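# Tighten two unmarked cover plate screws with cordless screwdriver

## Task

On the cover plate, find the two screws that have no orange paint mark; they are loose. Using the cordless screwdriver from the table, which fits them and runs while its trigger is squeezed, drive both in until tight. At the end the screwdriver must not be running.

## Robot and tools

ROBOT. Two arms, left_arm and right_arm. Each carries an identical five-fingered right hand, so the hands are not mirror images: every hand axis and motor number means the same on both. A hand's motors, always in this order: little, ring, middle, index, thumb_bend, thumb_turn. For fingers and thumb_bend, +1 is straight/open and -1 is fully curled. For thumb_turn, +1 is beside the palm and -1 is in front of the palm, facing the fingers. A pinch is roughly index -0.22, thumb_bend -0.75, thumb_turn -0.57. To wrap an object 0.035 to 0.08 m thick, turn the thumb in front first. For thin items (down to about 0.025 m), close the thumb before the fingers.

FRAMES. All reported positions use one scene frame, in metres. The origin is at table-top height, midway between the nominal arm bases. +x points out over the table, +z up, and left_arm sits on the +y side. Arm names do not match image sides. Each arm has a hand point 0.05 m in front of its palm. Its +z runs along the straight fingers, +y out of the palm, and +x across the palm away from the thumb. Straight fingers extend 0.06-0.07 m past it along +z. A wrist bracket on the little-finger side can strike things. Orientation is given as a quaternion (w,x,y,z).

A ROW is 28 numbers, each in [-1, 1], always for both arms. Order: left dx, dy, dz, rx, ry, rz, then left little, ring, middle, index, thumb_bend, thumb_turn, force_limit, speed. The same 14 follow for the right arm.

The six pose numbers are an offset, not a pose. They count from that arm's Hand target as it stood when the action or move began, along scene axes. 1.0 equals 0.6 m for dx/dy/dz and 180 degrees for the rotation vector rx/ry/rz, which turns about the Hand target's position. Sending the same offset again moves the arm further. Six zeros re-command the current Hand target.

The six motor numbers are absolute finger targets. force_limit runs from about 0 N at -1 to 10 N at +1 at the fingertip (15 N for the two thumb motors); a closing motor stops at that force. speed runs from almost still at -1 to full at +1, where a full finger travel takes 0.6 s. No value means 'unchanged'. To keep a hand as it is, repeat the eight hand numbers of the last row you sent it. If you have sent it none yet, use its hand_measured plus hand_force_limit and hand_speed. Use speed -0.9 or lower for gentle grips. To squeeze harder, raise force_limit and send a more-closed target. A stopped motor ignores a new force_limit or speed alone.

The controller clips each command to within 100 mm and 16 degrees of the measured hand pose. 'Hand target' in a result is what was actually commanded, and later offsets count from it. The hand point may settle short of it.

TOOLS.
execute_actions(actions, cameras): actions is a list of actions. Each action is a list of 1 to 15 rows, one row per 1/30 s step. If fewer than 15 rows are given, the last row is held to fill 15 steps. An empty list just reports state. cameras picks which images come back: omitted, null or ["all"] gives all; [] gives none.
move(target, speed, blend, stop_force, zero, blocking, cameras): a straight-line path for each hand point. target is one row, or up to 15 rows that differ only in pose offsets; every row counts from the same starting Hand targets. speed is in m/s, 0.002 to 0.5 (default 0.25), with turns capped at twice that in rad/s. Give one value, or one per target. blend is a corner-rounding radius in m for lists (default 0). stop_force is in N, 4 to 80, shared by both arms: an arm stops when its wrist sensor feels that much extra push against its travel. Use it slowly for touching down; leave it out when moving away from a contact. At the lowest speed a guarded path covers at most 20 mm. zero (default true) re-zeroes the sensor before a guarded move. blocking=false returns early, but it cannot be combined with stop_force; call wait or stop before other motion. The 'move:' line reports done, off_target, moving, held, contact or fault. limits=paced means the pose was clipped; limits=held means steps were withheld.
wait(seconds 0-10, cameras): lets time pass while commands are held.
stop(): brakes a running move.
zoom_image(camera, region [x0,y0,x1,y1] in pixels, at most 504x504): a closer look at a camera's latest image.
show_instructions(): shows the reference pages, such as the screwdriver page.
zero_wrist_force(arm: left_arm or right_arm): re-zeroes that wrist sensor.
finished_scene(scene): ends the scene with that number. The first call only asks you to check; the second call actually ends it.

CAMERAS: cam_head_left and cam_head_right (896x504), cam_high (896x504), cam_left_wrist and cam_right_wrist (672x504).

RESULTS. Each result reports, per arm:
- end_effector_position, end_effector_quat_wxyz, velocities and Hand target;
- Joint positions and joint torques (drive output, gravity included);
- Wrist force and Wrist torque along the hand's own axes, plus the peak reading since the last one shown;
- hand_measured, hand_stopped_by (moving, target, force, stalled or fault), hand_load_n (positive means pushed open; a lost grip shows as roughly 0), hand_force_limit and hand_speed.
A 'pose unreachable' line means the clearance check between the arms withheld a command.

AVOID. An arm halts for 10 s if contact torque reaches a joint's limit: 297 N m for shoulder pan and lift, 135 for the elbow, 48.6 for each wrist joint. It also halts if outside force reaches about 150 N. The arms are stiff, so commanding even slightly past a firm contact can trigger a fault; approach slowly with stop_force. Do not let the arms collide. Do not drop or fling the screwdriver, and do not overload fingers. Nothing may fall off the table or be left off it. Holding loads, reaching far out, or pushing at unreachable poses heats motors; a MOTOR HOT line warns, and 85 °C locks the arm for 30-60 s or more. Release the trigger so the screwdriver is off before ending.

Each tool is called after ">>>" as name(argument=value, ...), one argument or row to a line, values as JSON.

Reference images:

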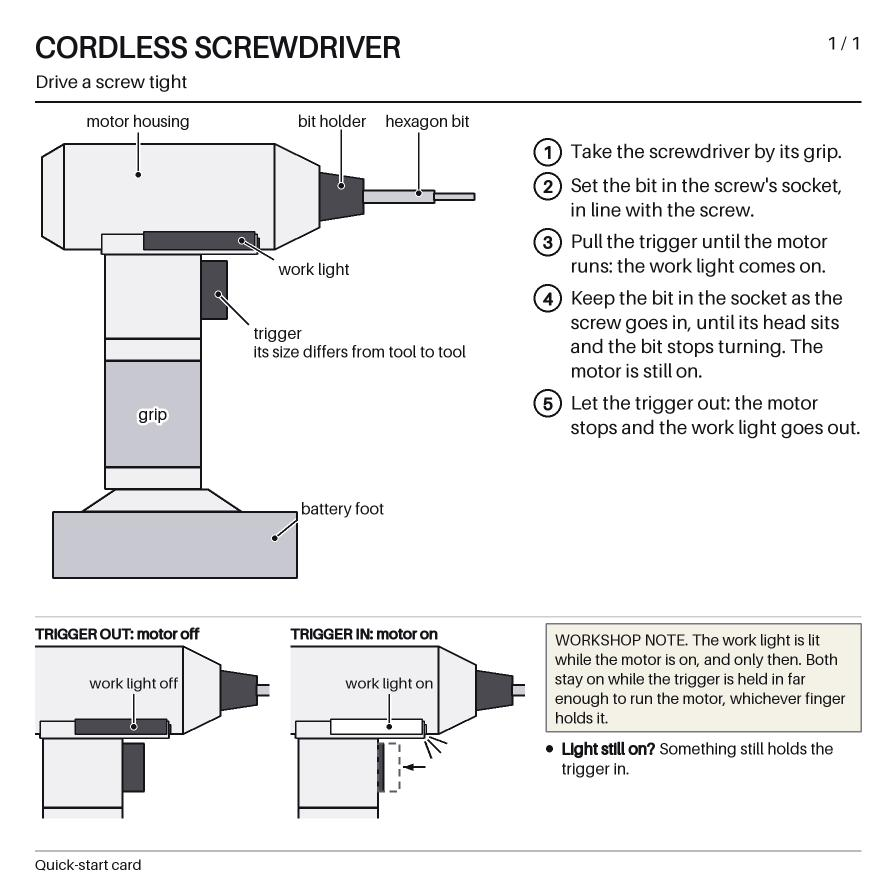

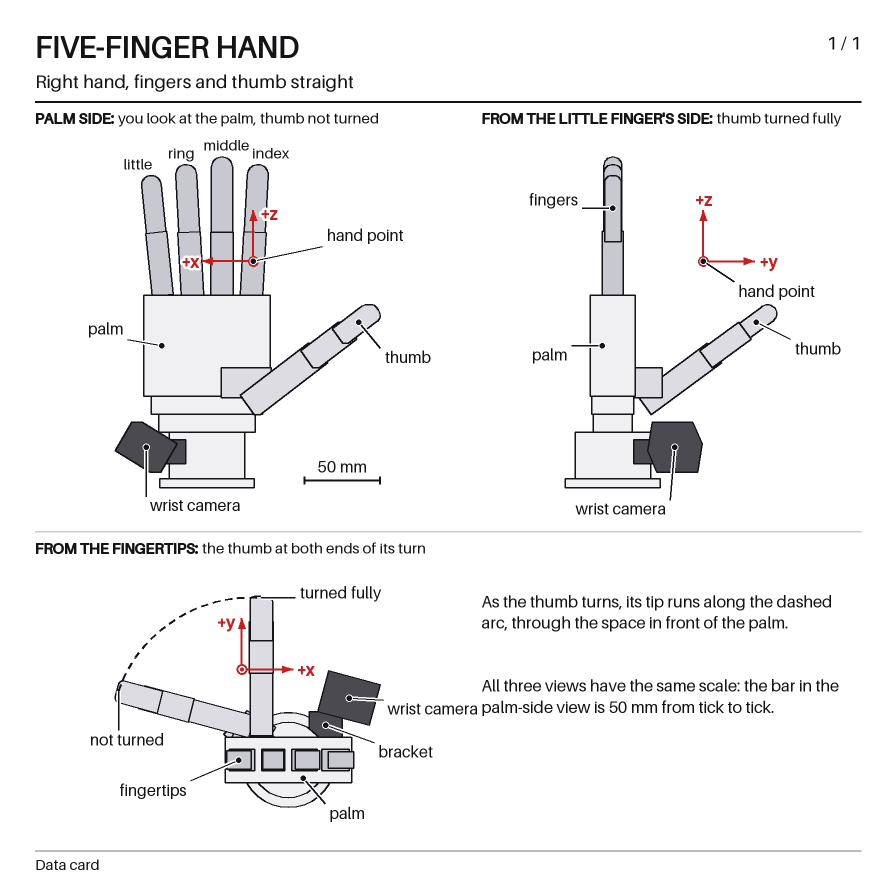

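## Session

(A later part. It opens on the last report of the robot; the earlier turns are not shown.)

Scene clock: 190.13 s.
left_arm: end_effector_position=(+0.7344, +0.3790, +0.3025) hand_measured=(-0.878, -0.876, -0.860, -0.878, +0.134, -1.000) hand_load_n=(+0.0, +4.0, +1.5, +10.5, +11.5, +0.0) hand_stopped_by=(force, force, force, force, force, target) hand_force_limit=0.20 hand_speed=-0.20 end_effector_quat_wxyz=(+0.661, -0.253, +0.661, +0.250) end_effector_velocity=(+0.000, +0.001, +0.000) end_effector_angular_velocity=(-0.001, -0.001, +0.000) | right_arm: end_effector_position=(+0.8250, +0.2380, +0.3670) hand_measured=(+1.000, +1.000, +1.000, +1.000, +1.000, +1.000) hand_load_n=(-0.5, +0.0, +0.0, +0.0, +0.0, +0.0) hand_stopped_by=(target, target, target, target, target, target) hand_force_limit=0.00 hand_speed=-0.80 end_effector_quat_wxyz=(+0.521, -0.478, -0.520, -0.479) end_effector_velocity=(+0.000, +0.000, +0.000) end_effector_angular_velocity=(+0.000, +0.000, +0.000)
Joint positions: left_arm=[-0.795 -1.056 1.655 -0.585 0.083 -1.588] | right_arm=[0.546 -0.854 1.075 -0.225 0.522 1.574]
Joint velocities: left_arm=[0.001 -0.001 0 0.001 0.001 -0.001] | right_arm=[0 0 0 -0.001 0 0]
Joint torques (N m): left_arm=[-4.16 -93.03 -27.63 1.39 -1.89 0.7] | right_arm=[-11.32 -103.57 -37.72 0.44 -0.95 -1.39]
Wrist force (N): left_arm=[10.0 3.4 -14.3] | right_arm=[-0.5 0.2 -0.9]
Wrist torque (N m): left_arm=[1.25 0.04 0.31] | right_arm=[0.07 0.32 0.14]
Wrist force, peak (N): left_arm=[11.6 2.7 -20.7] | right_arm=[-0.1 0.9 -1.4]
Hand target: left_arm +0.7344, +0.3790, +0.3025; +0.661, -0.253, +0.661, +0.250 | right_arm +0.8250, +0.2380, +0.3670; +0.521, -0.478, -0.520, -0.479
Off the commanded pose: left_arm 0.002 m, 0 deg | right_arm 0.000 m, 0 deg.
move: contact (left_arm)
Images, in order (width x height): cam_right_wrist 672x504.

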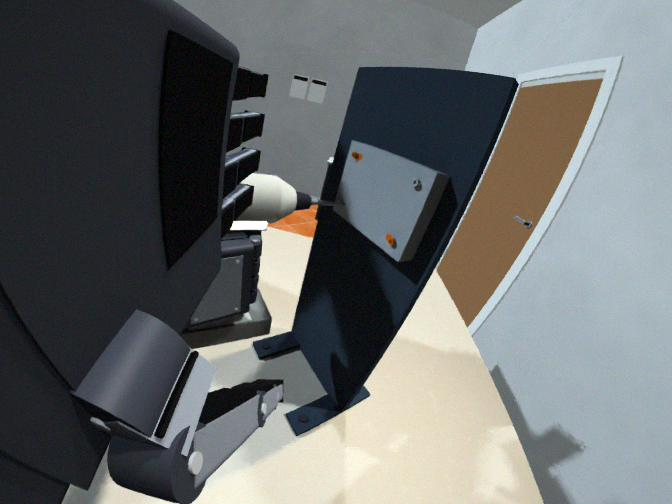

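>>> move(
  target=[-0.0147,-0.011,0,0,0,0,-0.98,-0.98,-0.98,-0.9,-1,-1,0.2,-0.2,0,0,0,0,0,0,1,1,1,1,1,1,0,-0.8],
  speed=0.03,
  cameras=["cam_right_wrist"],
)

>>> zoom_image(
  camera="cam_right_wrist",
  region=[325, 190, 355, 220],
)

>>> zoom_image(
  camera="cam_right_wrist",
  region=[265, 165, 365, 240],
)

Scene clock: 191.33 s.
left_arm: end_effector_position=(+0.7254, +0.3723, +0.3025) hand_measured=(-0.878, -0.876, -0.860, -0.878, +0.134, -1.000) hand_load_n=(+0.5, +4.5, +1.5, +12.0, +10.5, +1.0) hand_stopped_by=(force, force, force, force, force, target) hand_force_limit=0.20 hand_speed=-0.20 end_effector_quat_wxyz=(+0.661, -0.253, +0.661, +0.250) end_effector_velocity=(+0.001, +0.001, +0.000) end_effector_angular_velocity=(+0.000, +0.000, +0.000) | right_arm: end_effector_position=(+0.8250, +0.2380, +0.3670) hand_measured=(+1.000, +1.000, +1.000, +1.000, +1.000, +1.000) hand_load_n=(+0.0, +0.0, +0.0, +0.0, +0.0, +0.0) hand_stopped_by=(target, target, target, target, target, target) hand_force_limit=0.00 hand_speed=-0.80 end_effector_quat_wxyz=(+0.521, -0.478, -0.520, -0.479) end_effector_velocity=(+0.000, +0.000, +0.001) end_effector_angular_velocity=(+0.001, -0.001, +0.000)
Joint positions: left_arm=[-0.809 -1.062 1.664 -0.585 0.068 -1.591] | right_arm=[0.546 -0.854 1.075 -0.225 0.522 1.574]
Joint velocities: left_arm=[0.002 -0.001 0 0 0.002 0] | right_arm=[0 -0.001 0 -0.001 0 0]
Joint torques (N m): left_arm=[10.46 -78.24 -34.99 -2.91 0.97 -1.95] | right_arm=[-12.62 -103.38 -37.88 0.61 -1.05 -1.3]
Wrist force (N): left_arm=[6.2 3.7 -1.2] | right_arm=[-0.1 0.4 -0.8]
Wrist torque (N m): left_arm=[0.66 0.04 0.15] | right_arm=[0.09 0.27 0.17]
Wrist force, peak (N): left_arm=[10.1 3.2 -13.9] | right_arm=[-0.4 0.7 -1.3]
Hand target: left_arm +0.7255, +0.3724, +0.3025; +0.661, -0.253, +0.661, +0.250 | right_arm +0.8250, +0.2380, +0.3670; +0.521, -0.478, -0.520, -0.479
Off the commanded pose: left_arm 0.000 m, 0 deg | right_arm 0.000 m, 0 deg.
move: done
Images, in order (width x height): cam_right_wrist 672x504.

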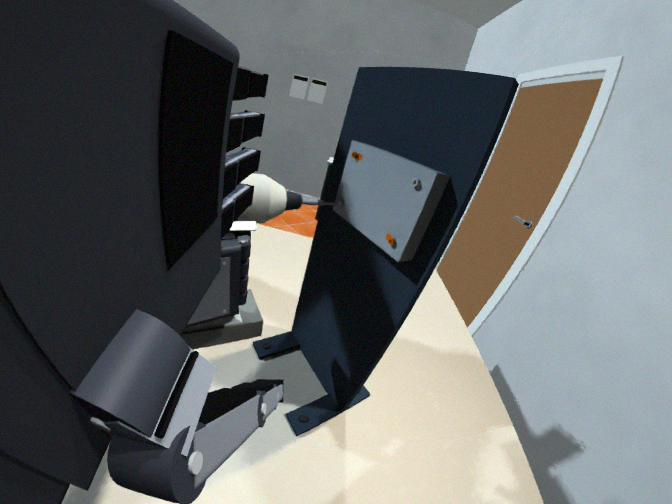

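Scaled by 16.800 from the camera's 672x504 image, which has a finer 960x720 frame.

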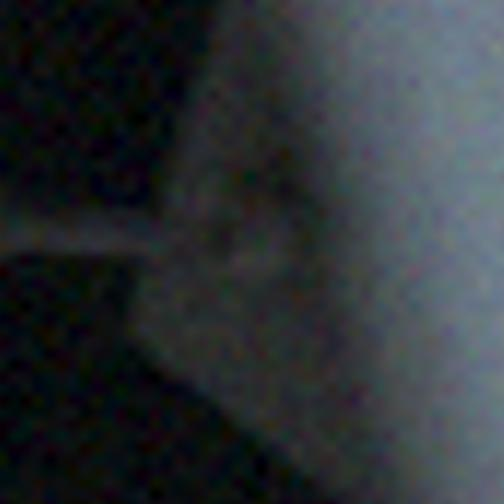

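Scaled by 5.040 from the camera's 672x504 image, which has a finer 960x720 frame.

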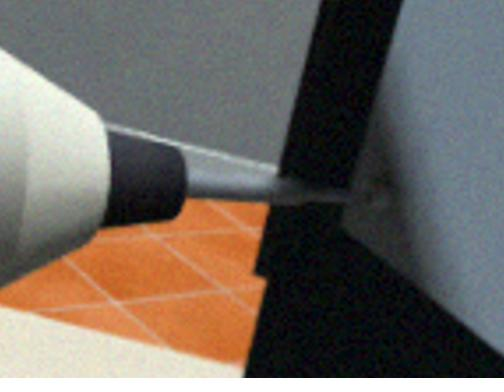

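>>> move(
  target=[-0.0021,0.0028,-0.001,0,0,0,-0.98,-0.98,-0.98,-0.9,-1,-1,0.2,-0.2,0,0,0,0,0,0,1,1,1,1,1,1,0,-0.8],
  speed=0.02,
  cameras=["cam_right_wrist"],
)

>>> zoom_image(
  camera="cam_right_wrist",
  region=[325, 190, 355, 220],
)

>>> zoom_image(
  camera="cam_right_wrist",
  region=[330, 196, 346, 212],
)

Scene clock: 193.00 s.
left_arm: end_effector_position=(+0.7242, +0.3741, +0.3019) hand_measured=(-0.878, -0.876, -0.860, -0.878, +0.134, -1.000) hand_load_n=(+0.0, +4.0, +1.5, +12.0, +10.5, +1.0) hand_stopped_by=(force, force, force, force, force, target) hand_force_limit=0.20 hand_speed=-0.20 end_effector_quat_wxyz=(+0.661, -0.253, +0.661, +0.250) end_effector_velocity=(+0.000, +0.000, +0.001) end_effector_angular_velocity=(+0.000, +0.000, +0.000) | right_arm: end_effector_position=(+0.8250, +0.2380, +0.3670) hand_measured=(+1.000, +1.000, +1.000, +1.000, +1.000, +1.000) hand_load_n=(+0.0, +0.0, -0.5, +0.0, +0.0, +0.0) hand_stopped_by=(target, target, target, target, target, target) hand_force_limit=0.00 hand_speed=-0.80 end_effector_quat_wxyz=(+0.521, -0.478, -0.520, -0.479) end_effector_velocity=(+0.000, +0.000, -0.001) end_effector_angular_velocity=(-0.001, +0.001, +0.000)
Joint positions: left_arm=[-0.809 -1.064 1.668 -0.588 0.069 -1.591] | right_arm=[0.546 -0.854 1.075 -0.225 0.522 1.574]
Joint velocities: left_arm=[0 -0.001 0 -0.001 0 0.001] | right_arm=[0 0.001 0 0 0 0]
Joint torques (N m): left_arm=[8.21 -90.98 -28.07 -3.56 2.28 2.52] | right_arm=[-10.9 -102.06 -38.51 0.54 -1.09 -1.23]
Wrist force (N): left_arm=[6.2 3.4 -1.2] | right_arm=[0.0 0.3 -0.9]
Wrist torque (N m): left_arm=[0.61 0.05 0.14] | right_arm=[0.08 0.26 0.17]
Wrist force, peak (N): left_arm=[6.5 3.8 -1.3] | right_arm=[-0.3 0.7 -1.3]
Hand target: left_arm +0.7243, +0.3741, +0.3019; +0.661, -0.253, +0.661, +0.250 | right_arm +0.8250, +0.2380, +0.3670; +0.521, -0.478, -0.520, -0.479
Off the commanded pose: left_arm 0.000 m, 0 deg | right_arm 0.000 m, 0 deg.
move: done
Images, in order (width x height): cam_right_wrist 672x504.

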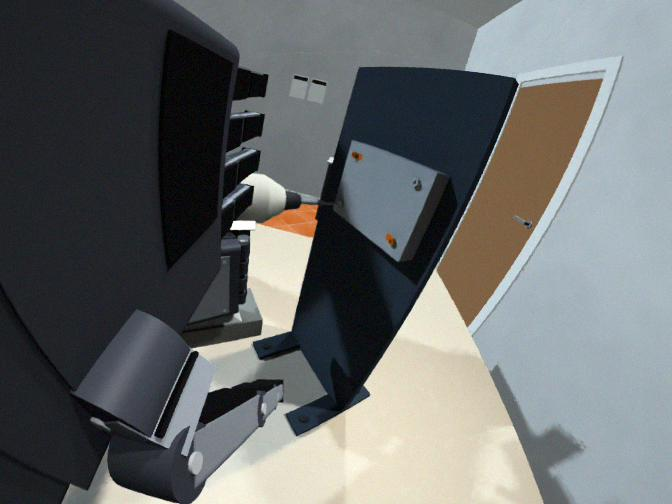

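Scaled by 16.800 from the camera's 672x504 image, which has a finer 960x720 frame.

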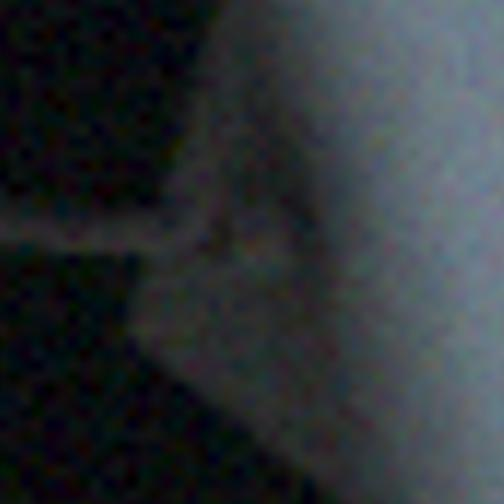

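Scaled by 31.500 from the camera's 672x504 image, which has a finer 960x720 frame.

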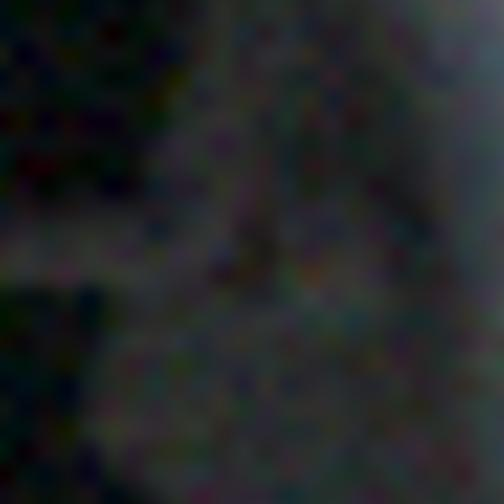

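>>> move(
  target=[0.0107,0.0079,0,0,0,0,-0.98,-0.98,-0.98,-0.9,-1,-1,0.2,-0.2,0,0,0,0,0,0,1,1,1,1,1,1,0,-0.8],
  speed=0.006,
  stop_force=5,
  cameras=["cam_right_wrist"],
)

>>> zoom_image(
  camera="cam_right_wrist",
  region=[325, 190, 355, 220],
)

Scene clock: 195.10 s.
left_arm: end_effector_position=(+0.7276, +0.3766, +0.3019) hand_measured=(-0.878, -0.876, -0.860, -0.878, +0.134, -1.000) hand_load_n=(+0.5, +4.5, +1.5, +12.0, +10.5, +0.0) hand_stopped_by=(force, force, force, force, force, target) hand_force_limit=0.20 hand_speed=-0.20 end_effector_quat_wxyz=(+0.661, -0.253, +0.661, +0.250) end_effector_velocity=(+0.000, +0.000, +0.000) end_effector_angular_velocity=(+0.000, +0.000, +0.000) | right_arm: end_effector_position=(+0.8250, +0.2380, +0.3670) hand_measured=(+1.000, +1.000, +1.000, +1.000, +1.000, +1.000) hand_load_n=(+0.0, +0.0, +0.0, +0.5, +0.0, +0.0) hand_stopped_by=(target, target, target, target, target, target) hand_force_limit=0.00 hand_speed=-0.80 end_effector_quat_wxyz=(+0.521, -0.478, -0.520, -0.479) end_effector_velocity=(+0.000, +0.000, +0.000) end_effector_angular_velocity=(+0.000, +0.000, +0.000)
Joint positions: left_arm=[-0.803 -1.062 1.665 -0.588 0.074 -1.589] | right_arm=[0.546 -0.854 1.075 -0.225 0.522 1.574]
Joint velocities: left_arm=[0 -0.001 0 0 0 0.001] | right_arm=[0 0 0 0 0 0]
Joint torques (N m): left_arm=[-14.51 -91.57 -25.67 -2.79 -2.51 -2.08] | right_arm=[-12 -101.06 -38.97 0.46 -1 -1.24]
Wrist force (N): left_arm=[6.3 4.1 -3.1] | right_arm=[0.2 0.8 -1.0]
Wrist torque (N m): left_arm=[0.67 0.03 0.13] | right_arm=[0.16 0.23 0.20]
Wrist force, peak (N): left_arm=[7.8 5.3 -10.0] | right_arm=[0.1 0.6 -1.5]
Hand target: left_arm +0.7276, +0.3766, +0.3020; +0.661, -0.253, +0.661, +0.250 | right_arm +0.8250, +0.2380, +0.3670; +0.521, -0.478, -0.520, -0.479
Off the commanded pose: left_arm 0.004 m, 0 deg | right_arm 0.000 m, 0 deg.
move: contact (left_arm)
Images, in order (width x height): cam_right_wrist 672x504.

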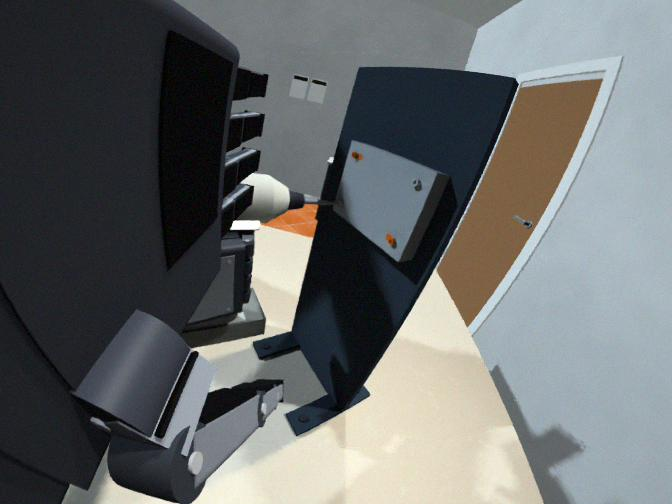

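Scaled by 16.800 from the camera's 672x504 image, which has a finer 960x720 frame.

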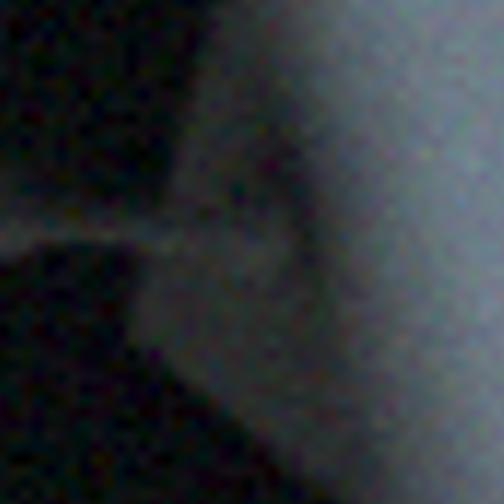

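>>> move(
  target=[0.0107,0.0079,0,0,0,0,-0.98,-0.98,-0.98,-0.9,-1,-1,0.2,-0.2,0,0,0,0,0,0,1,1,1,1,1,1,0,-0.8],
  speed=0.004,
  stop_force=8,
  cameras=["cam_right_wrist"],
)

>>> zoom_image(
  camera="cam_right_wrist",
  region=[325, 190, 355, 220],
)

Scene clock: 196.13 s.
left_arm: end_effector_position=(+0.7278, +0.3768, +0.3019) hand_measured=(-0.878, -0.876, -0.860, -0.878, +0.134, -1.000) hand_load_n=(+0.5, +5.0, +1.5, +11.5, +10.5, -1.0) hand_stopped_by=(force, force, force, force, force, target) hand_force_limit=0.20 hand_speed=-0.20 end_effector_quat_wxyz=(+0.661, -0.253, +0.661, +0.250) end_effector_velocity=(+0.000, +0.000, -0.001) end_effector_angular_velocity=(+0.002, +0.002, +0.000) | right_arm: end_effector_position=(+0.8250, +0.2380, +0.3670) hand_measured=(+1.000, +1.000, +1.000, +1.000, +1.000, +1.000) hand_load_n=(+0.0, +0.0, +0.0, +0.0, +0.0, +0.0) hand_stopped_by=(target, target, target, target, target, target) hand_force_limit=0.00 hand_speed=-0.80 end_effector_quat_wxyz=(+0.521, -0.478, -0.520, -0.479) end_effector_velocity=(+0.000, +0.000, +0.000) end_effector_angular_velocity=(+0.000, +0.000, +0.000)
Joint positions: left_arm=[-0.803 -1.062 1.665 -0.588 0.074 -1.589] | right_arm=[0.546 -0.854 1.075 -0.225 0.522 1.574]
Joint velocities: left_arm=[0 0.001 0 0 0 0.001] | right_arm=[0 0 0 0 0 0]
Joint torques (N m): left_arm=[-10.19 -86.44 -26.43 -2.16 -1.85 0.13] | right_arm=[-10.54 -101.48 -38.87 0.47 -0.98 -1.17]
Wrist force (N): left_arm=[7.1 5.0 -8.3] | right_arm=[0.2 0.2 -0.6]
Wrist torque (N m): left_arm=[0.70 -0.07 0.10] | right_arm=[0.04 0.21 0.18]
Wrist force, peak (N): left_arm=[8.1 6.9 -14.0] | right_arm=[-0.4 0.6 -1.4]
Hand target: left_arm +0.7277, +0.3768, +0.3019; +0.661, -0.253, +0.661, +0.250 | right_arm +0.8250, +0.2380, +0.3670; +0.521, -0.478, -0.520, -0.479
Off the commanded pose: left_arm 0.008 m, 0 deg | right_arm 0.000 m, 0 deg.
move: contact (left_arm)
Images, in order (width x height): cam_right_wrist 672x504.

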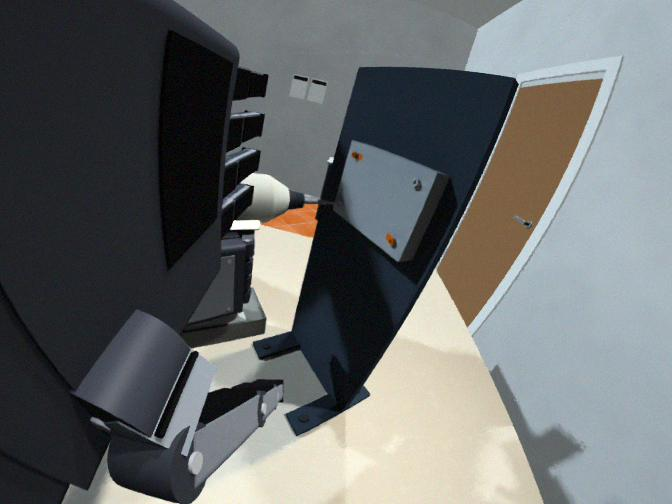

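Scaled by 16.800 from the camera's 672x504 image, which has a finer 960x720 frame.

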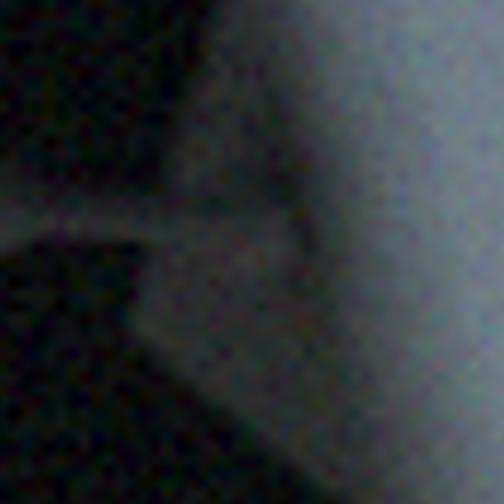

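>>> move(
  target=[
    [-0.0027,-0.002,-0.0017,0,0,0,-0.98,-0.98,-0.98,-0.9,-1,-1,0.2,-0.2,0,0,0,0,0,0,1,1,1,1,1,1,0,-0.8],
    [0.0054,0.004,-0.0017,0,0,0,-0.98,-0.98,-0.98,-0.9,-1,-1,0.2,-0.2,0,0,0,0,0,0,1,1,1,1,1,1,0,-0.8],
  ],
  speed=0.008,
  stop_force=6,
  cameras=["cam_right_wrist"],
)

>>> zoom_image(
  camera="cam_right_wrist",
  region=[325, 190, 355, 220],
)

Scene clock: 197.53 s.
left_arm: end_effector_position=(+0.7276, +0.3767, +0.3018) hand_measured=(-0.878, -0.876, -0.860, -0.878, +0.134, -1.000) hand_load_n=(+0.0, +4.5, +1.5, +12.5, +10.5, +0.0) hand_stopped_by=(force, force, force, force, force, target) hand_force_limit=0.20 hand_speed=-0.20 end_effector_quat_wxyz=(+0.661, -0.253, +0.661, +0.250) end_effector_velocity=(+0.000, +0.000, +0.000) end_effector_angular_velocity=(+0.001, +0.001, +0.000) | right_arm: end_effector_position=(+0.8250, +0.2380, +0.3670) hand_measured=(+1.000, +1.000, +1.000, +1.000, +1.000, +1.000) hand_load_n=(+0.0, +0.0, +0.0, +0.0, +0.0, +0.0) hand_stopped_by=(target, target, target, target, target, target) hand_force_limit=0.00 hand_speed=-0.80 end_effector_quat_wxyz=(+0.521, -0.478, -0.520, -0.479) end_effector_velocity=(+0.000, +0.000, +0.001) end_effector_angular_velocity=(+0.000, +0.000, -0.001)
Joint positions: left_arm=[-0.803 -1.062 1.665 -0.588 0.074 -1.589] | right_arm=[0.546 -0.854 1.075 -0.225 0.522 1.574]
Joint velocities: left_arm=[0 0 0 0 0 0.001] | right_arm=[0 -0.001 0 0 0 0]
Joint torques (N m): left_arm=[12.08 -88.81 -50.42 3.14 2.57 3.38] | right_arm=[-10.73 -102.34 -38.55 0.35 -0.99 -1.16]
Wrist force (N): left_arm=[6.4 4.3 -3.9] | right_arm=[0.0 0.3 -0.8]
Wrist torque (N m): left_arm=[0.66 -0.02 0.13] | right_arm=[0.08 0.26 0.17]
Wrist force, peak (N): left_arm=[7.4 5.3 -8.1] | right_arm=[0.3 0.4 -1.5]
Hand target: left_arm +0.7276, +0.3767, +0.3018; +0.661, -0.253, +0.661, +0.250 | right_arm +0.8250, +0.2380, +0.3670; +0.521, -0.478, -0.520, -0.479
Off the commanded pose: left_arm 0.004 m, 0 deg | right_arm 0.000 m, 0 deg.
move: contact (left_arm); path passed 0 of 2 targets
Images, in order (width x height): cam_right_wrist 672x504.

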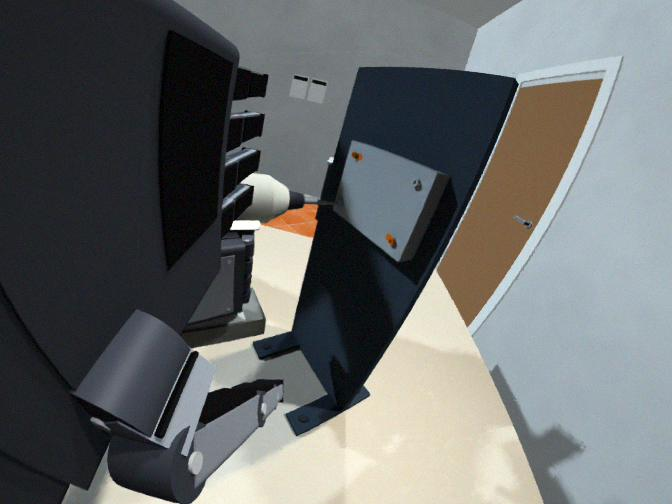

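Scaled by 16.800 from the camera's 672x504 image, which has a finer 960x720 frame.

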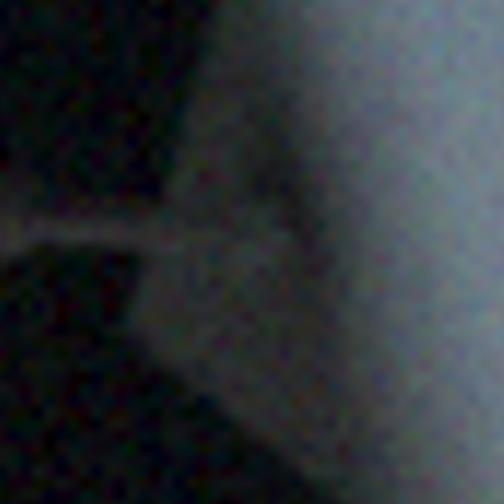

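>>> move(
  target=[-0.0032,-0.0024,-0.0017,0,0,0,-0.98,-0.98,-0.98,-0.9,-1,-1,0.2,-0.2,0,0,0,0,0,0,1,1,1,1,1,1,0,-0.8],
  speed=0.02,
  cameras=["cam_right_wrist"],
)

>>> zoom_image(
  camera="cam_right_wrist",
  region=[325, 190, 355, 220],
)

>>> move(
  target=[0.0107,0.0079,0,0,0,0,-0.98,-0.98,-0.98,-0.9,-1,-1,0.2,-0.2,0,0,0,0,0,0,1,1,1,1,1,1,0,-0.8],
  speed=0.006,
  stop_force=6,
  cameras=["cam_right_wrist"],
)

>>> zoom_image(
  camera="cam_right_wrist",
  region=[325, 190, 355, 220],
)

Scene clock: 198.50 s.
left_arm: end_effector_position=(+0.7256, +0.3752, +0.3008) hand_measured=(-0.878, -0.876, -0.860, -0.878, +0.134, -1.000) hand_load_n=(+0.0, +5.0, +1.5, +12.5, +10.0, +0.5) hand_stopped_by=(force, force, force, force, force, target) hand_force_limit=0.20 hand_speed=-0.20 end_effector_quat_wxyz=(+0.661, -0.253, +0.661, +0.250) end_effector_velocity=(+0.000, -0.001, +0.000) end_effector_angular_velocity=(+0.000, +0.000, -0.001) | right_arm: end_effector_position=(+0.8250, +0.2380, +0.3670) hand_measured=(+1.000, +1.000, +1.000, +1.000, +1.000, +1.000) hand_load_n=(+0.0, +0.0, +0.0, +0.0, +0.0, +0.0) hand_stopped_by=(target, target, target, target, target, target) hand_force_limit=0.00 hand_speed=-0.80 end_effector_quat_wxyz=(+0.521, -0.478, -0.520, -0.479) end_effector_velocity=(+0.000, +0.000, -0.001) end_effector_angular_velocity=(-0.001, +0.001, +0.000)
Joint positions: left_arm=[-0.806 -1.062 1.668 -0.589 0.071 -1.59] | right_arm=[0.546 -0.854 1.075 -0.225 0.522 1.574]
Joint velocities: left_arm=[-0.001 0 0 0 0.001 0.001] | right_arm=[0 0.001 0 0 0 0]
Joint torques (N m): left_arm=[-6.71 -92.55 -26.76 -3.41 -1.33 -1.64] | right_arm=[-10.47 -102.1 -39.04 0.46 -0.85 -1.17]
Wrist force (N): left_arm=[6.1 3.6 -1.3] | right_arm=[-0.1 0.2 -1.4]
Wrist torque (N m): left_arm=[0.64 0.07 0.14] | right_arm=[0.09 0.29 0.17]
Wrist force, peak (N): left_arm=[6.9 4.4 -4.1] | right_arm=[-0.1 0.2 -1.4]
Hand target: left_arm +0.7256, +0.3752, +0.3008; +0.661, -0.253, +0.661, +0.250 | right_arm +0.8250, +0.2380, +0.3670; +0.521, -0.478, -0.520, -0.479
Off the commanded pose: left_arm 0.000 m, 0 deg | right_arm 0.000 m, 0 deg.
move: done
Images, in order (width x height): cam_right_wrist 672x504.

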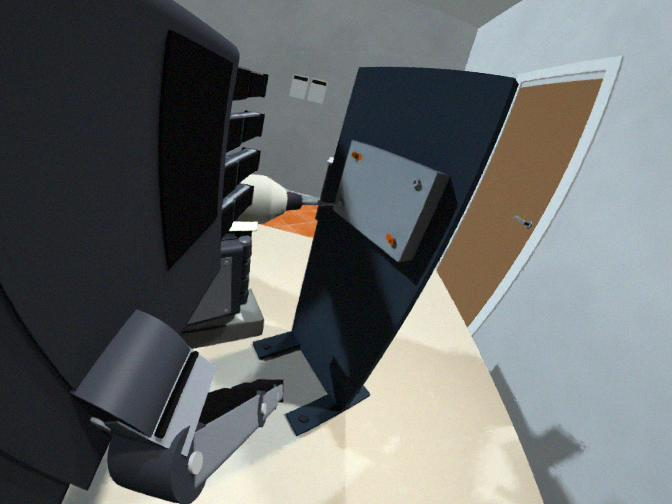

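Scaled by 16.800 from the camera's 672x504 image, which has a finer 960x720 frame.

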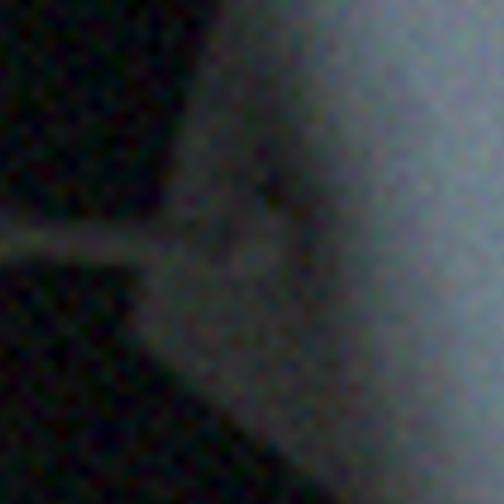

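Scene clock: 200.10 s.
left_arm: end_effector_position=(+0.7277, +0.3768, +0.3008) hand_measured=(-0.878, -0.876, -0.860, -0.878, +0.134, -1.000) hand_load_n=(+1.0, +5.5, +1.0, +12.5, +10.0, -1.0) hand_stopped_by=(force, force, force, force, force, target) hand_force_limit=0.20 hand_speed=-0.20 end_effector_quat_wxyz=(+0.661, -0.253, +0.661, +0.250) end_effector_velocity=(+0.000, +0.000, +0.001) end_effector_angular_velocity=(+0.000, +0.000, +0.001) | right_arm: end_effector_position=(+0.8250, +0.2380, +0.3670) hand_measured=(+1.000, +1.000, +1.000, +1.000, +1.000, +1.000) hand_load_n=(+0.0, +0.0, +0.0, +0.0, +0.0, +0.0) hand_stopped_by=(target, target, target, target, target, target) hand_force_limit=0.00 hand_speed=-0.80 end_effector_quat_wxyz=(+0.521, -0.478, -0.520, -0.479) end_effector_velocity=(+0.000, +0.000, +0.002) end_effector_angular_velocity=(+0.001, +0.000, +0.000)
Joint positions: left_arm=[-0.803 -1.061 1.666 -0.589 0.074 -1.589] | right_arm=[0.546 -0.854 1.075 -0.225 0.522 1.574]
Joint velocities: left_arm=[0 -0.001 0 -0.001 0 0.001] | right_arm=[0 -0.002 0 0.001 0 0.001]
Joint torques (N m): left_arm=[-11.11 -93.25 -25.57 -2.3 -1.67 -1.86] | right_arm=[-10.93 -99.72 -39.03 0.27 -0.92 -1.22]
Wrist force (N): left_arm=[5.9 4.5 -4.8] | right_arm=[-0.1 0.7 -1.1]
Wrist torque (N m): left_arm=[0.61 -0.03 0.07] | right_arm=[0.14 0.27 0.18]
Wrist force, peak (N): left_arm=[6.8 6.8 -10.0] | right_arm=[-0.1 0.5 -1.6]
Hand target: left_arm +0.7277, +0.3768, +0.3009; +0.661, -0.253, +0.661, +0.250 | right_arm +0.8250, +0.2380, +0.3670; +0.521, -0.478, -0.520, -0.479
Off the commanded pose: left_arm 0.005 m, 0 deg | right_arm 0.000 m, 0 deg.
move: contact (left_arm)
Images, in order (width x height): cam_right_wrist 672x504.

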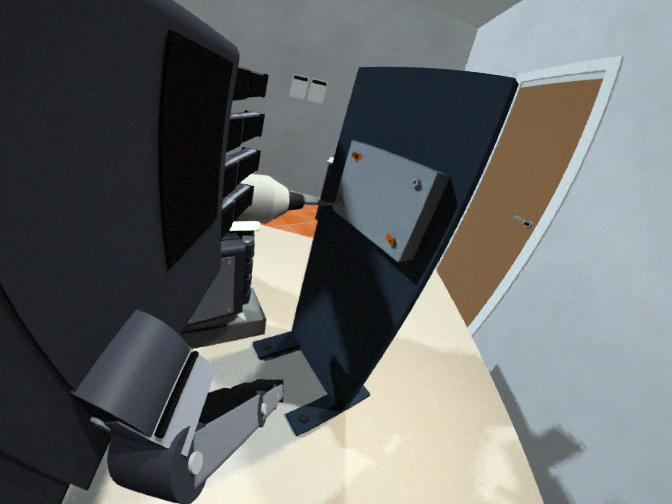

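Scaled by 16.800 from the camera's 672x504 image, which has a finer 960x720 frame.

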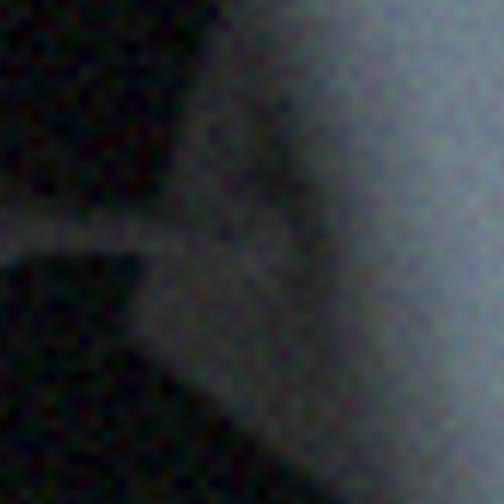

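>>> move(
  target=[-0.0015,-0.0036,0.001,0,0,0,-0.98,-0.98,-0.98,-0.9,-1,-1,0.2,-0.2,0,0,0,0,0,0,1,1,1,1,1,1,0,-0.8],
  speed=0.02,
  cameras=["cam_right_wrist"],
)

>>> zoom_image(
  camera="cam_right_wrist",
  region=[325, 190, 355, 220],
)

>>> move(
  target=[0.0107,0.0079,0,0,0,0,-0.98,-0.98,-0.98,-0.9,-1,-1,0.2,-0.2,0,0,0,0,0,0,1,1,1,1,1,1,0,-0.8],
  speed=0.006,
  stop_force=6,
  cameras=["cam_right_wrist"],
)

>>> zoom_image(
  camera="cam_right_wrist",
  region=[325, 190, 355, 220],
)

Scene clock: 202.30 s.
left_arm: end_effector_position=(+0.7268, +0.3746, +0.3015) hand_measured=(-0.878, -0.876, -0.860, -0.878, +0.134, -1.000) hand_load_n=(+0.5, +5.0, +1.5, +13.0, +9.5, +0.0) hand_stopped_by=(force, force, force, force, force, target) hand_force_limit=0.20 hand_speed=-0.20 end_effector_quat_wxyz=(+0.661, -0.253, +0.661, +0.250) end_effector_velocity=(+0.000, +0.000, +0.000) end_effector_angular_velocity=(-0.001, +0.000, +0.000) | right_arm: end_effector_position=(+0.8250, +0.2380, +0.3670) hand_measured=(+1.000, +1.000, +1.000, +1.000, +1.000, +1.000) hand_load_n=(+0.0, +0.0, +0.0, +0.0, +0.0, +0.0) hand_stopped_by=(target, target, target, target, target, target) hand_force_limit=0.00 hand_speed=-0.80 end_effector_quat_wxyz=(+0.521, -0.478, -0.520, -0.479) end_effector_velocity=(+0.000, +0.000, +0.001) end_effector_angular_velocity=(+0.000, -0.001, +0.000)
Joint positions: left_arm=[-0.806 -1.061 1.664 -0.588 0.071 -1.59] | right_arm=[0.546 -0.854 1.075 -0.225 0.522 1.574]
Joint velocities: left_arm=[0 0 0 0.001 0 -0.001] | right_arm=[0 -0.001 0 0 0 0]
Joint torques (N m): left_arm=[-7.98 -84.25 -51.32 3.41 -0.87 -3.17] | right_arm=[-10.05 -101.91 -39.32 0.38 -0.89 -1.1]
Wrist force (N): left_arm=[6.3 3.5 -0.9] | right_arm=[0.2 0.3 -1.1]
Wrist torque (N m): left_arm=[0.60 0.03 0.14] | right_arm=[0.10 0.23 0.19]
Wrist force, peak (N): left_arm=[6.6 4.8 -4.6] | right_arm=[-0.3 0.1 -1.5]
Hand target: left_arm +0.7268, +0.3746, +0.3015; +0.661, -0.253, +0.661, +0.250 | right_arm +0.8250, +0.2380, +0.3670; +0.521, -0.478, -0.520, -0.479
Off the commanded pose: left_arm 0.000 m, 0 deg | right_arm 0.000 m, 0 deg.
move: done
Images, in order (width x height): cam_right_wrist 672x504.

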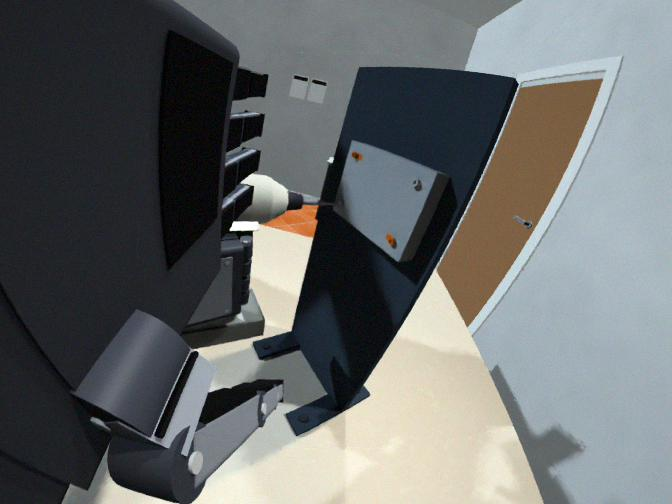

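Scaled by 16.800 from the camera's 672x504 image, which has a finer 960x720 frame.

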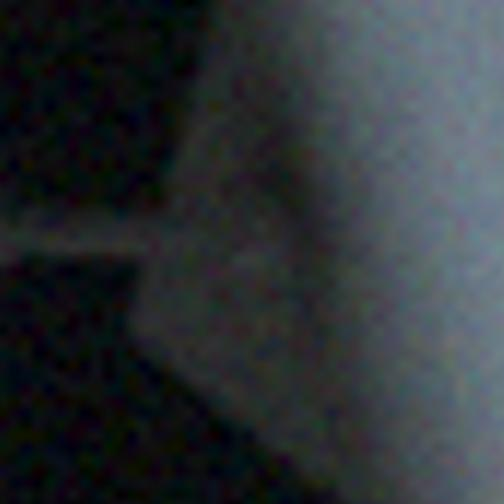

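Scene clock: 203.87 s.
left_arm: end_effector_position=(+0.7283, +0.3757, +0.3015) hand_measured=(-0.878, -0.876, -0.860, -0.878, +0.134, -1.000) hand_load_n=(+0.5, +5.5, +1.5, +12.5, +10.0, -0.5) hand_stopped_by=(force, force, force, force, force, target) hand_force_limit=0.20 hand_speed=-0.20 end_effector_quat_wxyz=(+0.661, -0.253, +0.661, +0.250) end_effector_velocity=(+0.000, +0.000, +0.000) end_effector_angular_velocity=(+0.001, +0.001, -0.001) | right_arm: end_effector_position=(+0.8250, +0.2380, +0.3670) hand_measured=(+1.000, +1.000, +1.000, +1.000, +1.000, +1.000) hand_load_n=(+0.0, +0.0, +0.0, +0.0, +0.0, +0.0) hand_stopped_by=(target, target, target, target, target, target) hand_force_limit=0.00 hand_speed=-0.80 end_effector_quat_wxyz=(+0.521, -0.478, -0.520, -0.479) end_effector_velocity=(+0.000, +0.000, +0.001) end_effector_angular_velocity=(+0.001, -0.001, +0.000)
Joint positions: left_arm=[-0.804 -1.06 1.663 -0.588 0.074 -1.59] | right_arm=[0.546 -0.854 1.075 -0.225 0.522 1.574]
Joint velocities: left_arm=[0 0 0 0 0.001 0.001] | right_arm=[0 -0.001 0 0 0 0]
Joint torques (N m): left_arm=[-10.07 -91.68 -25.42 -1.31 -1.99 -3.26] | right_arm=[-9.6 -101.39 -39.21 0.31 -0.81 -1.23]
Wrist force (N): left_arm=[6.3 4.0 -3.6] | right_arm=[0.2 0.3 -1.1]
Wrist torque (N m): left_arm=[0.62 0.01 0.11] | right_arm=[0.10 0.24 0.19]
Wrist force, peak (N): left_arm=[7.1 6.1 -10.7] | right_arm=[-0.5 0.7 -1.3]
Hand target: left_arm +0.7283, +0.3757, +0.3015; +0.661, -0.253, +0.661, +0.250 | right_arm +0.8250, +0.2380, +0.3670; +0.521, -0.478, -0.520, -0.479
Off the commanded pose: left_arm 0.006 m, 0 deg | right_arm 0.000 m, 0 deg.
move: contact (left_arm)
Images, in order (width x height): cam_right_wrist 672x504.

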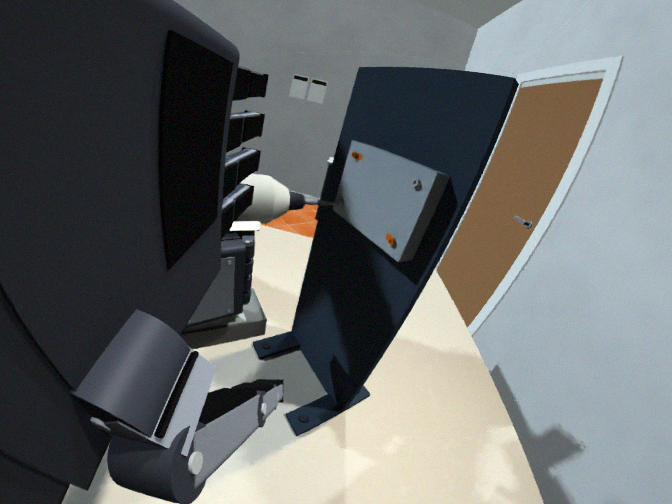

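Scaled by 16.800 from the camera's 672x504 image, which has a finer 960x720 frame.

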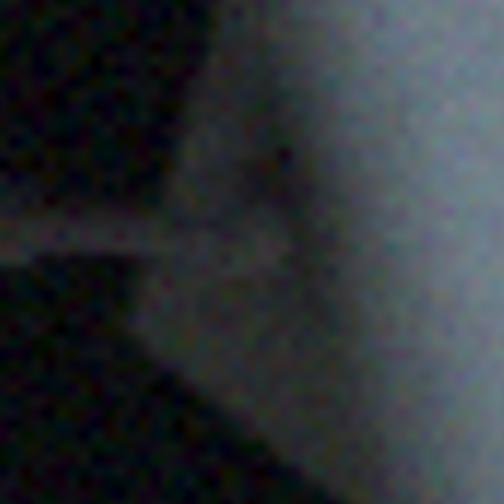

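>>> execute_actions(
  actions=[],
  cameras=["cam_head_left","cam_high","cam_right_wrist"],
)

>>> zoom_image(
  camera="cam_high",
  region=[360, 120, 560, 300],
)

>>> zoom_image(
  camera="cam_head_left",
  region=[260, 70, 460, 250],
)

Scene clock: 204.03 s.
left_arm: end_effector_position=(+0.7283, +0.3757, +0.3015) hand_measured=(-0.878, -0.876, -0.860, -0.878, +0.134, -1.000) hand_load_n=(+0.5, +5.5, +1.5, +12.5, +10.0, -0.5) hand_stopped_by=(force, force, force, force, force, target) hand_force_limit=0.20 hand_speed=-0.20 end_effector_quat_wxyz=(+0.661, -0.253, +0.661, +0.250) end_effector_velocity=(+0.000, +0.001, +0.000) end_effector_angular_velocity=(+0.002, +0.001, +0.002) | right_arm: end_effector_position=(+0.8250, +0.2380, +0.3670) hand_measured=(+1.000, +1.000, +1.000, +1.000, +1.000, +1.000) hand_load_n=(+0.0, +0.0, +0.0, +0.0, +0.0, +0.0) hand_stopped_by=(target, target, target, target, target, target) hand_force_limit=0.00 hand_speed=-0.80 end_effector_quat_wxyz=(+0.521, -0.478, -0.520, -0.479) end_effector_velocity=(+0.001, +0.000, +0.000) end_effector_angular_velocity=(+0.001, -0.001, +0.000)
Joint positions: left_arm=[-0.804 -1.06 1.663 -0.588 0.074 -1.59] | right_arm=[0.546 -0.854 1.075 -0.225 0.522 1.574]
Joint velocities: left_arm=[0.001 0 0 0.001 0 0.001] | right_arm=[0 0 0 -0.001 0 0.001]
Joint torques (N m): left_arm=[-12.11 -91.48 -26.84 -1.65 -2.05 -2.78] | right_arm=[-9.07 -100.85 -39.26 0.2 -0.99 -1.27]
Wrist force (N): left_arm=[6.3 4.5 -3.5] | right_arm=[0.1 0.6 -1.0]
Wrist torque (N m): left_arm=[0.70 0.01 0.13] | right_arm=[0.13 0.24 0.19]
Wrist force, peak (N): left_arm=[6.3 4.3 -3.7] | right_arm=[0.2 0.2 -1.4]
Hand target: left_arm +0.7283, +0.3757, +0.3015; +0.661, -0.253, +0.661, +0.250 | right_arm +0.8250, +0.2380, +0.3670; +0.521, -0.478, -0.520, -0.479
Off the commanded pose: left_arm 0.006 m, 0 deg | right_arm 0.000 m, 0 deg.
Images, in order (width x height): cam_head_left 896x504, cam_high 896x504, cam_right_wrist 672x504.

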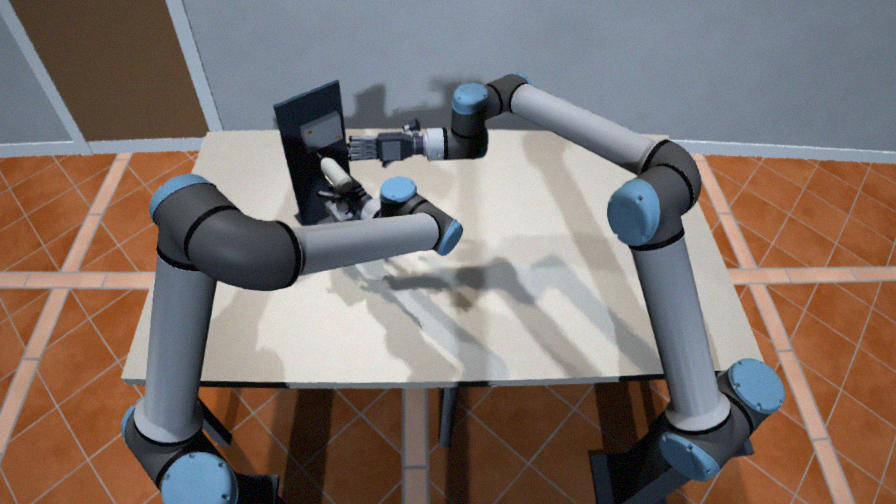

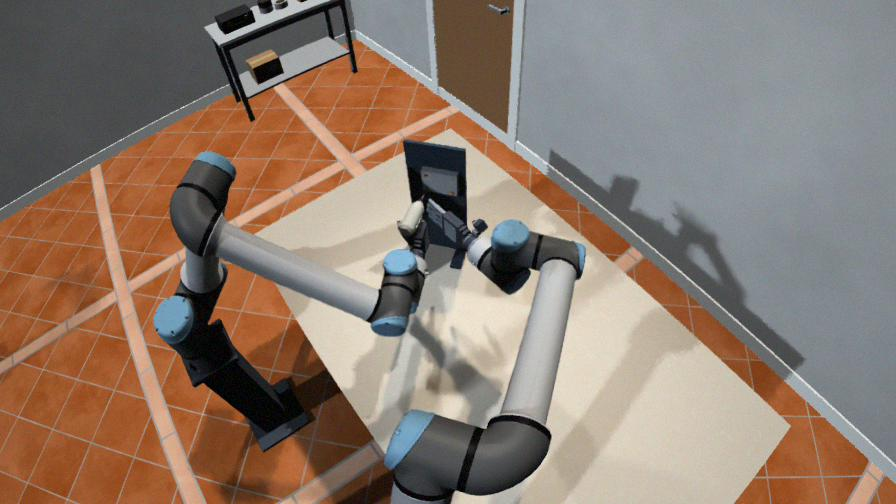

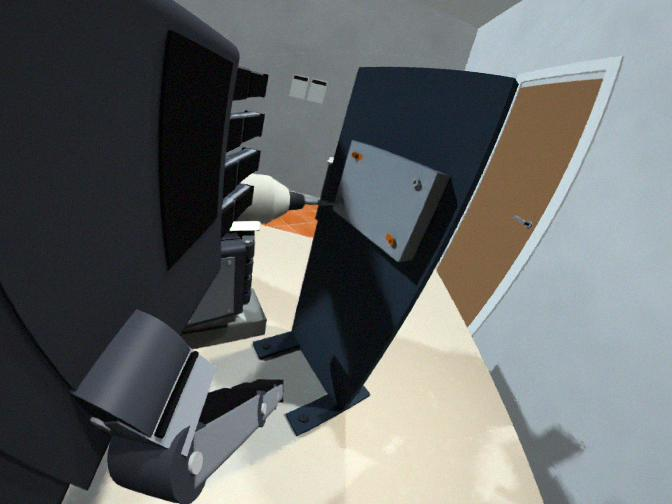

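Scaled by 2.520.

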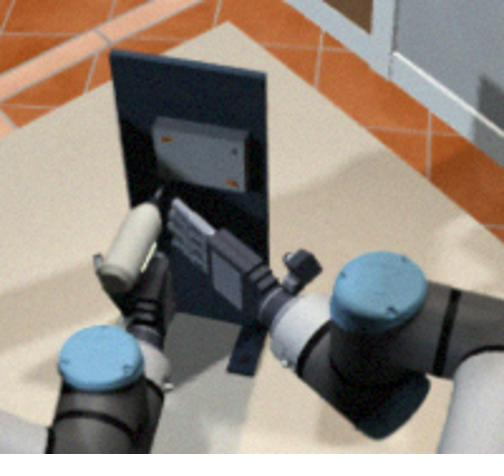

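Scaled by 2.520.

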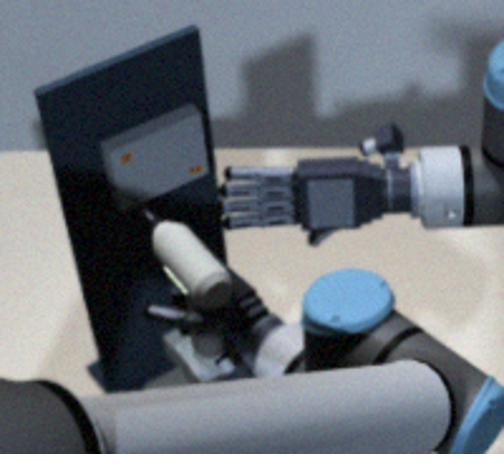

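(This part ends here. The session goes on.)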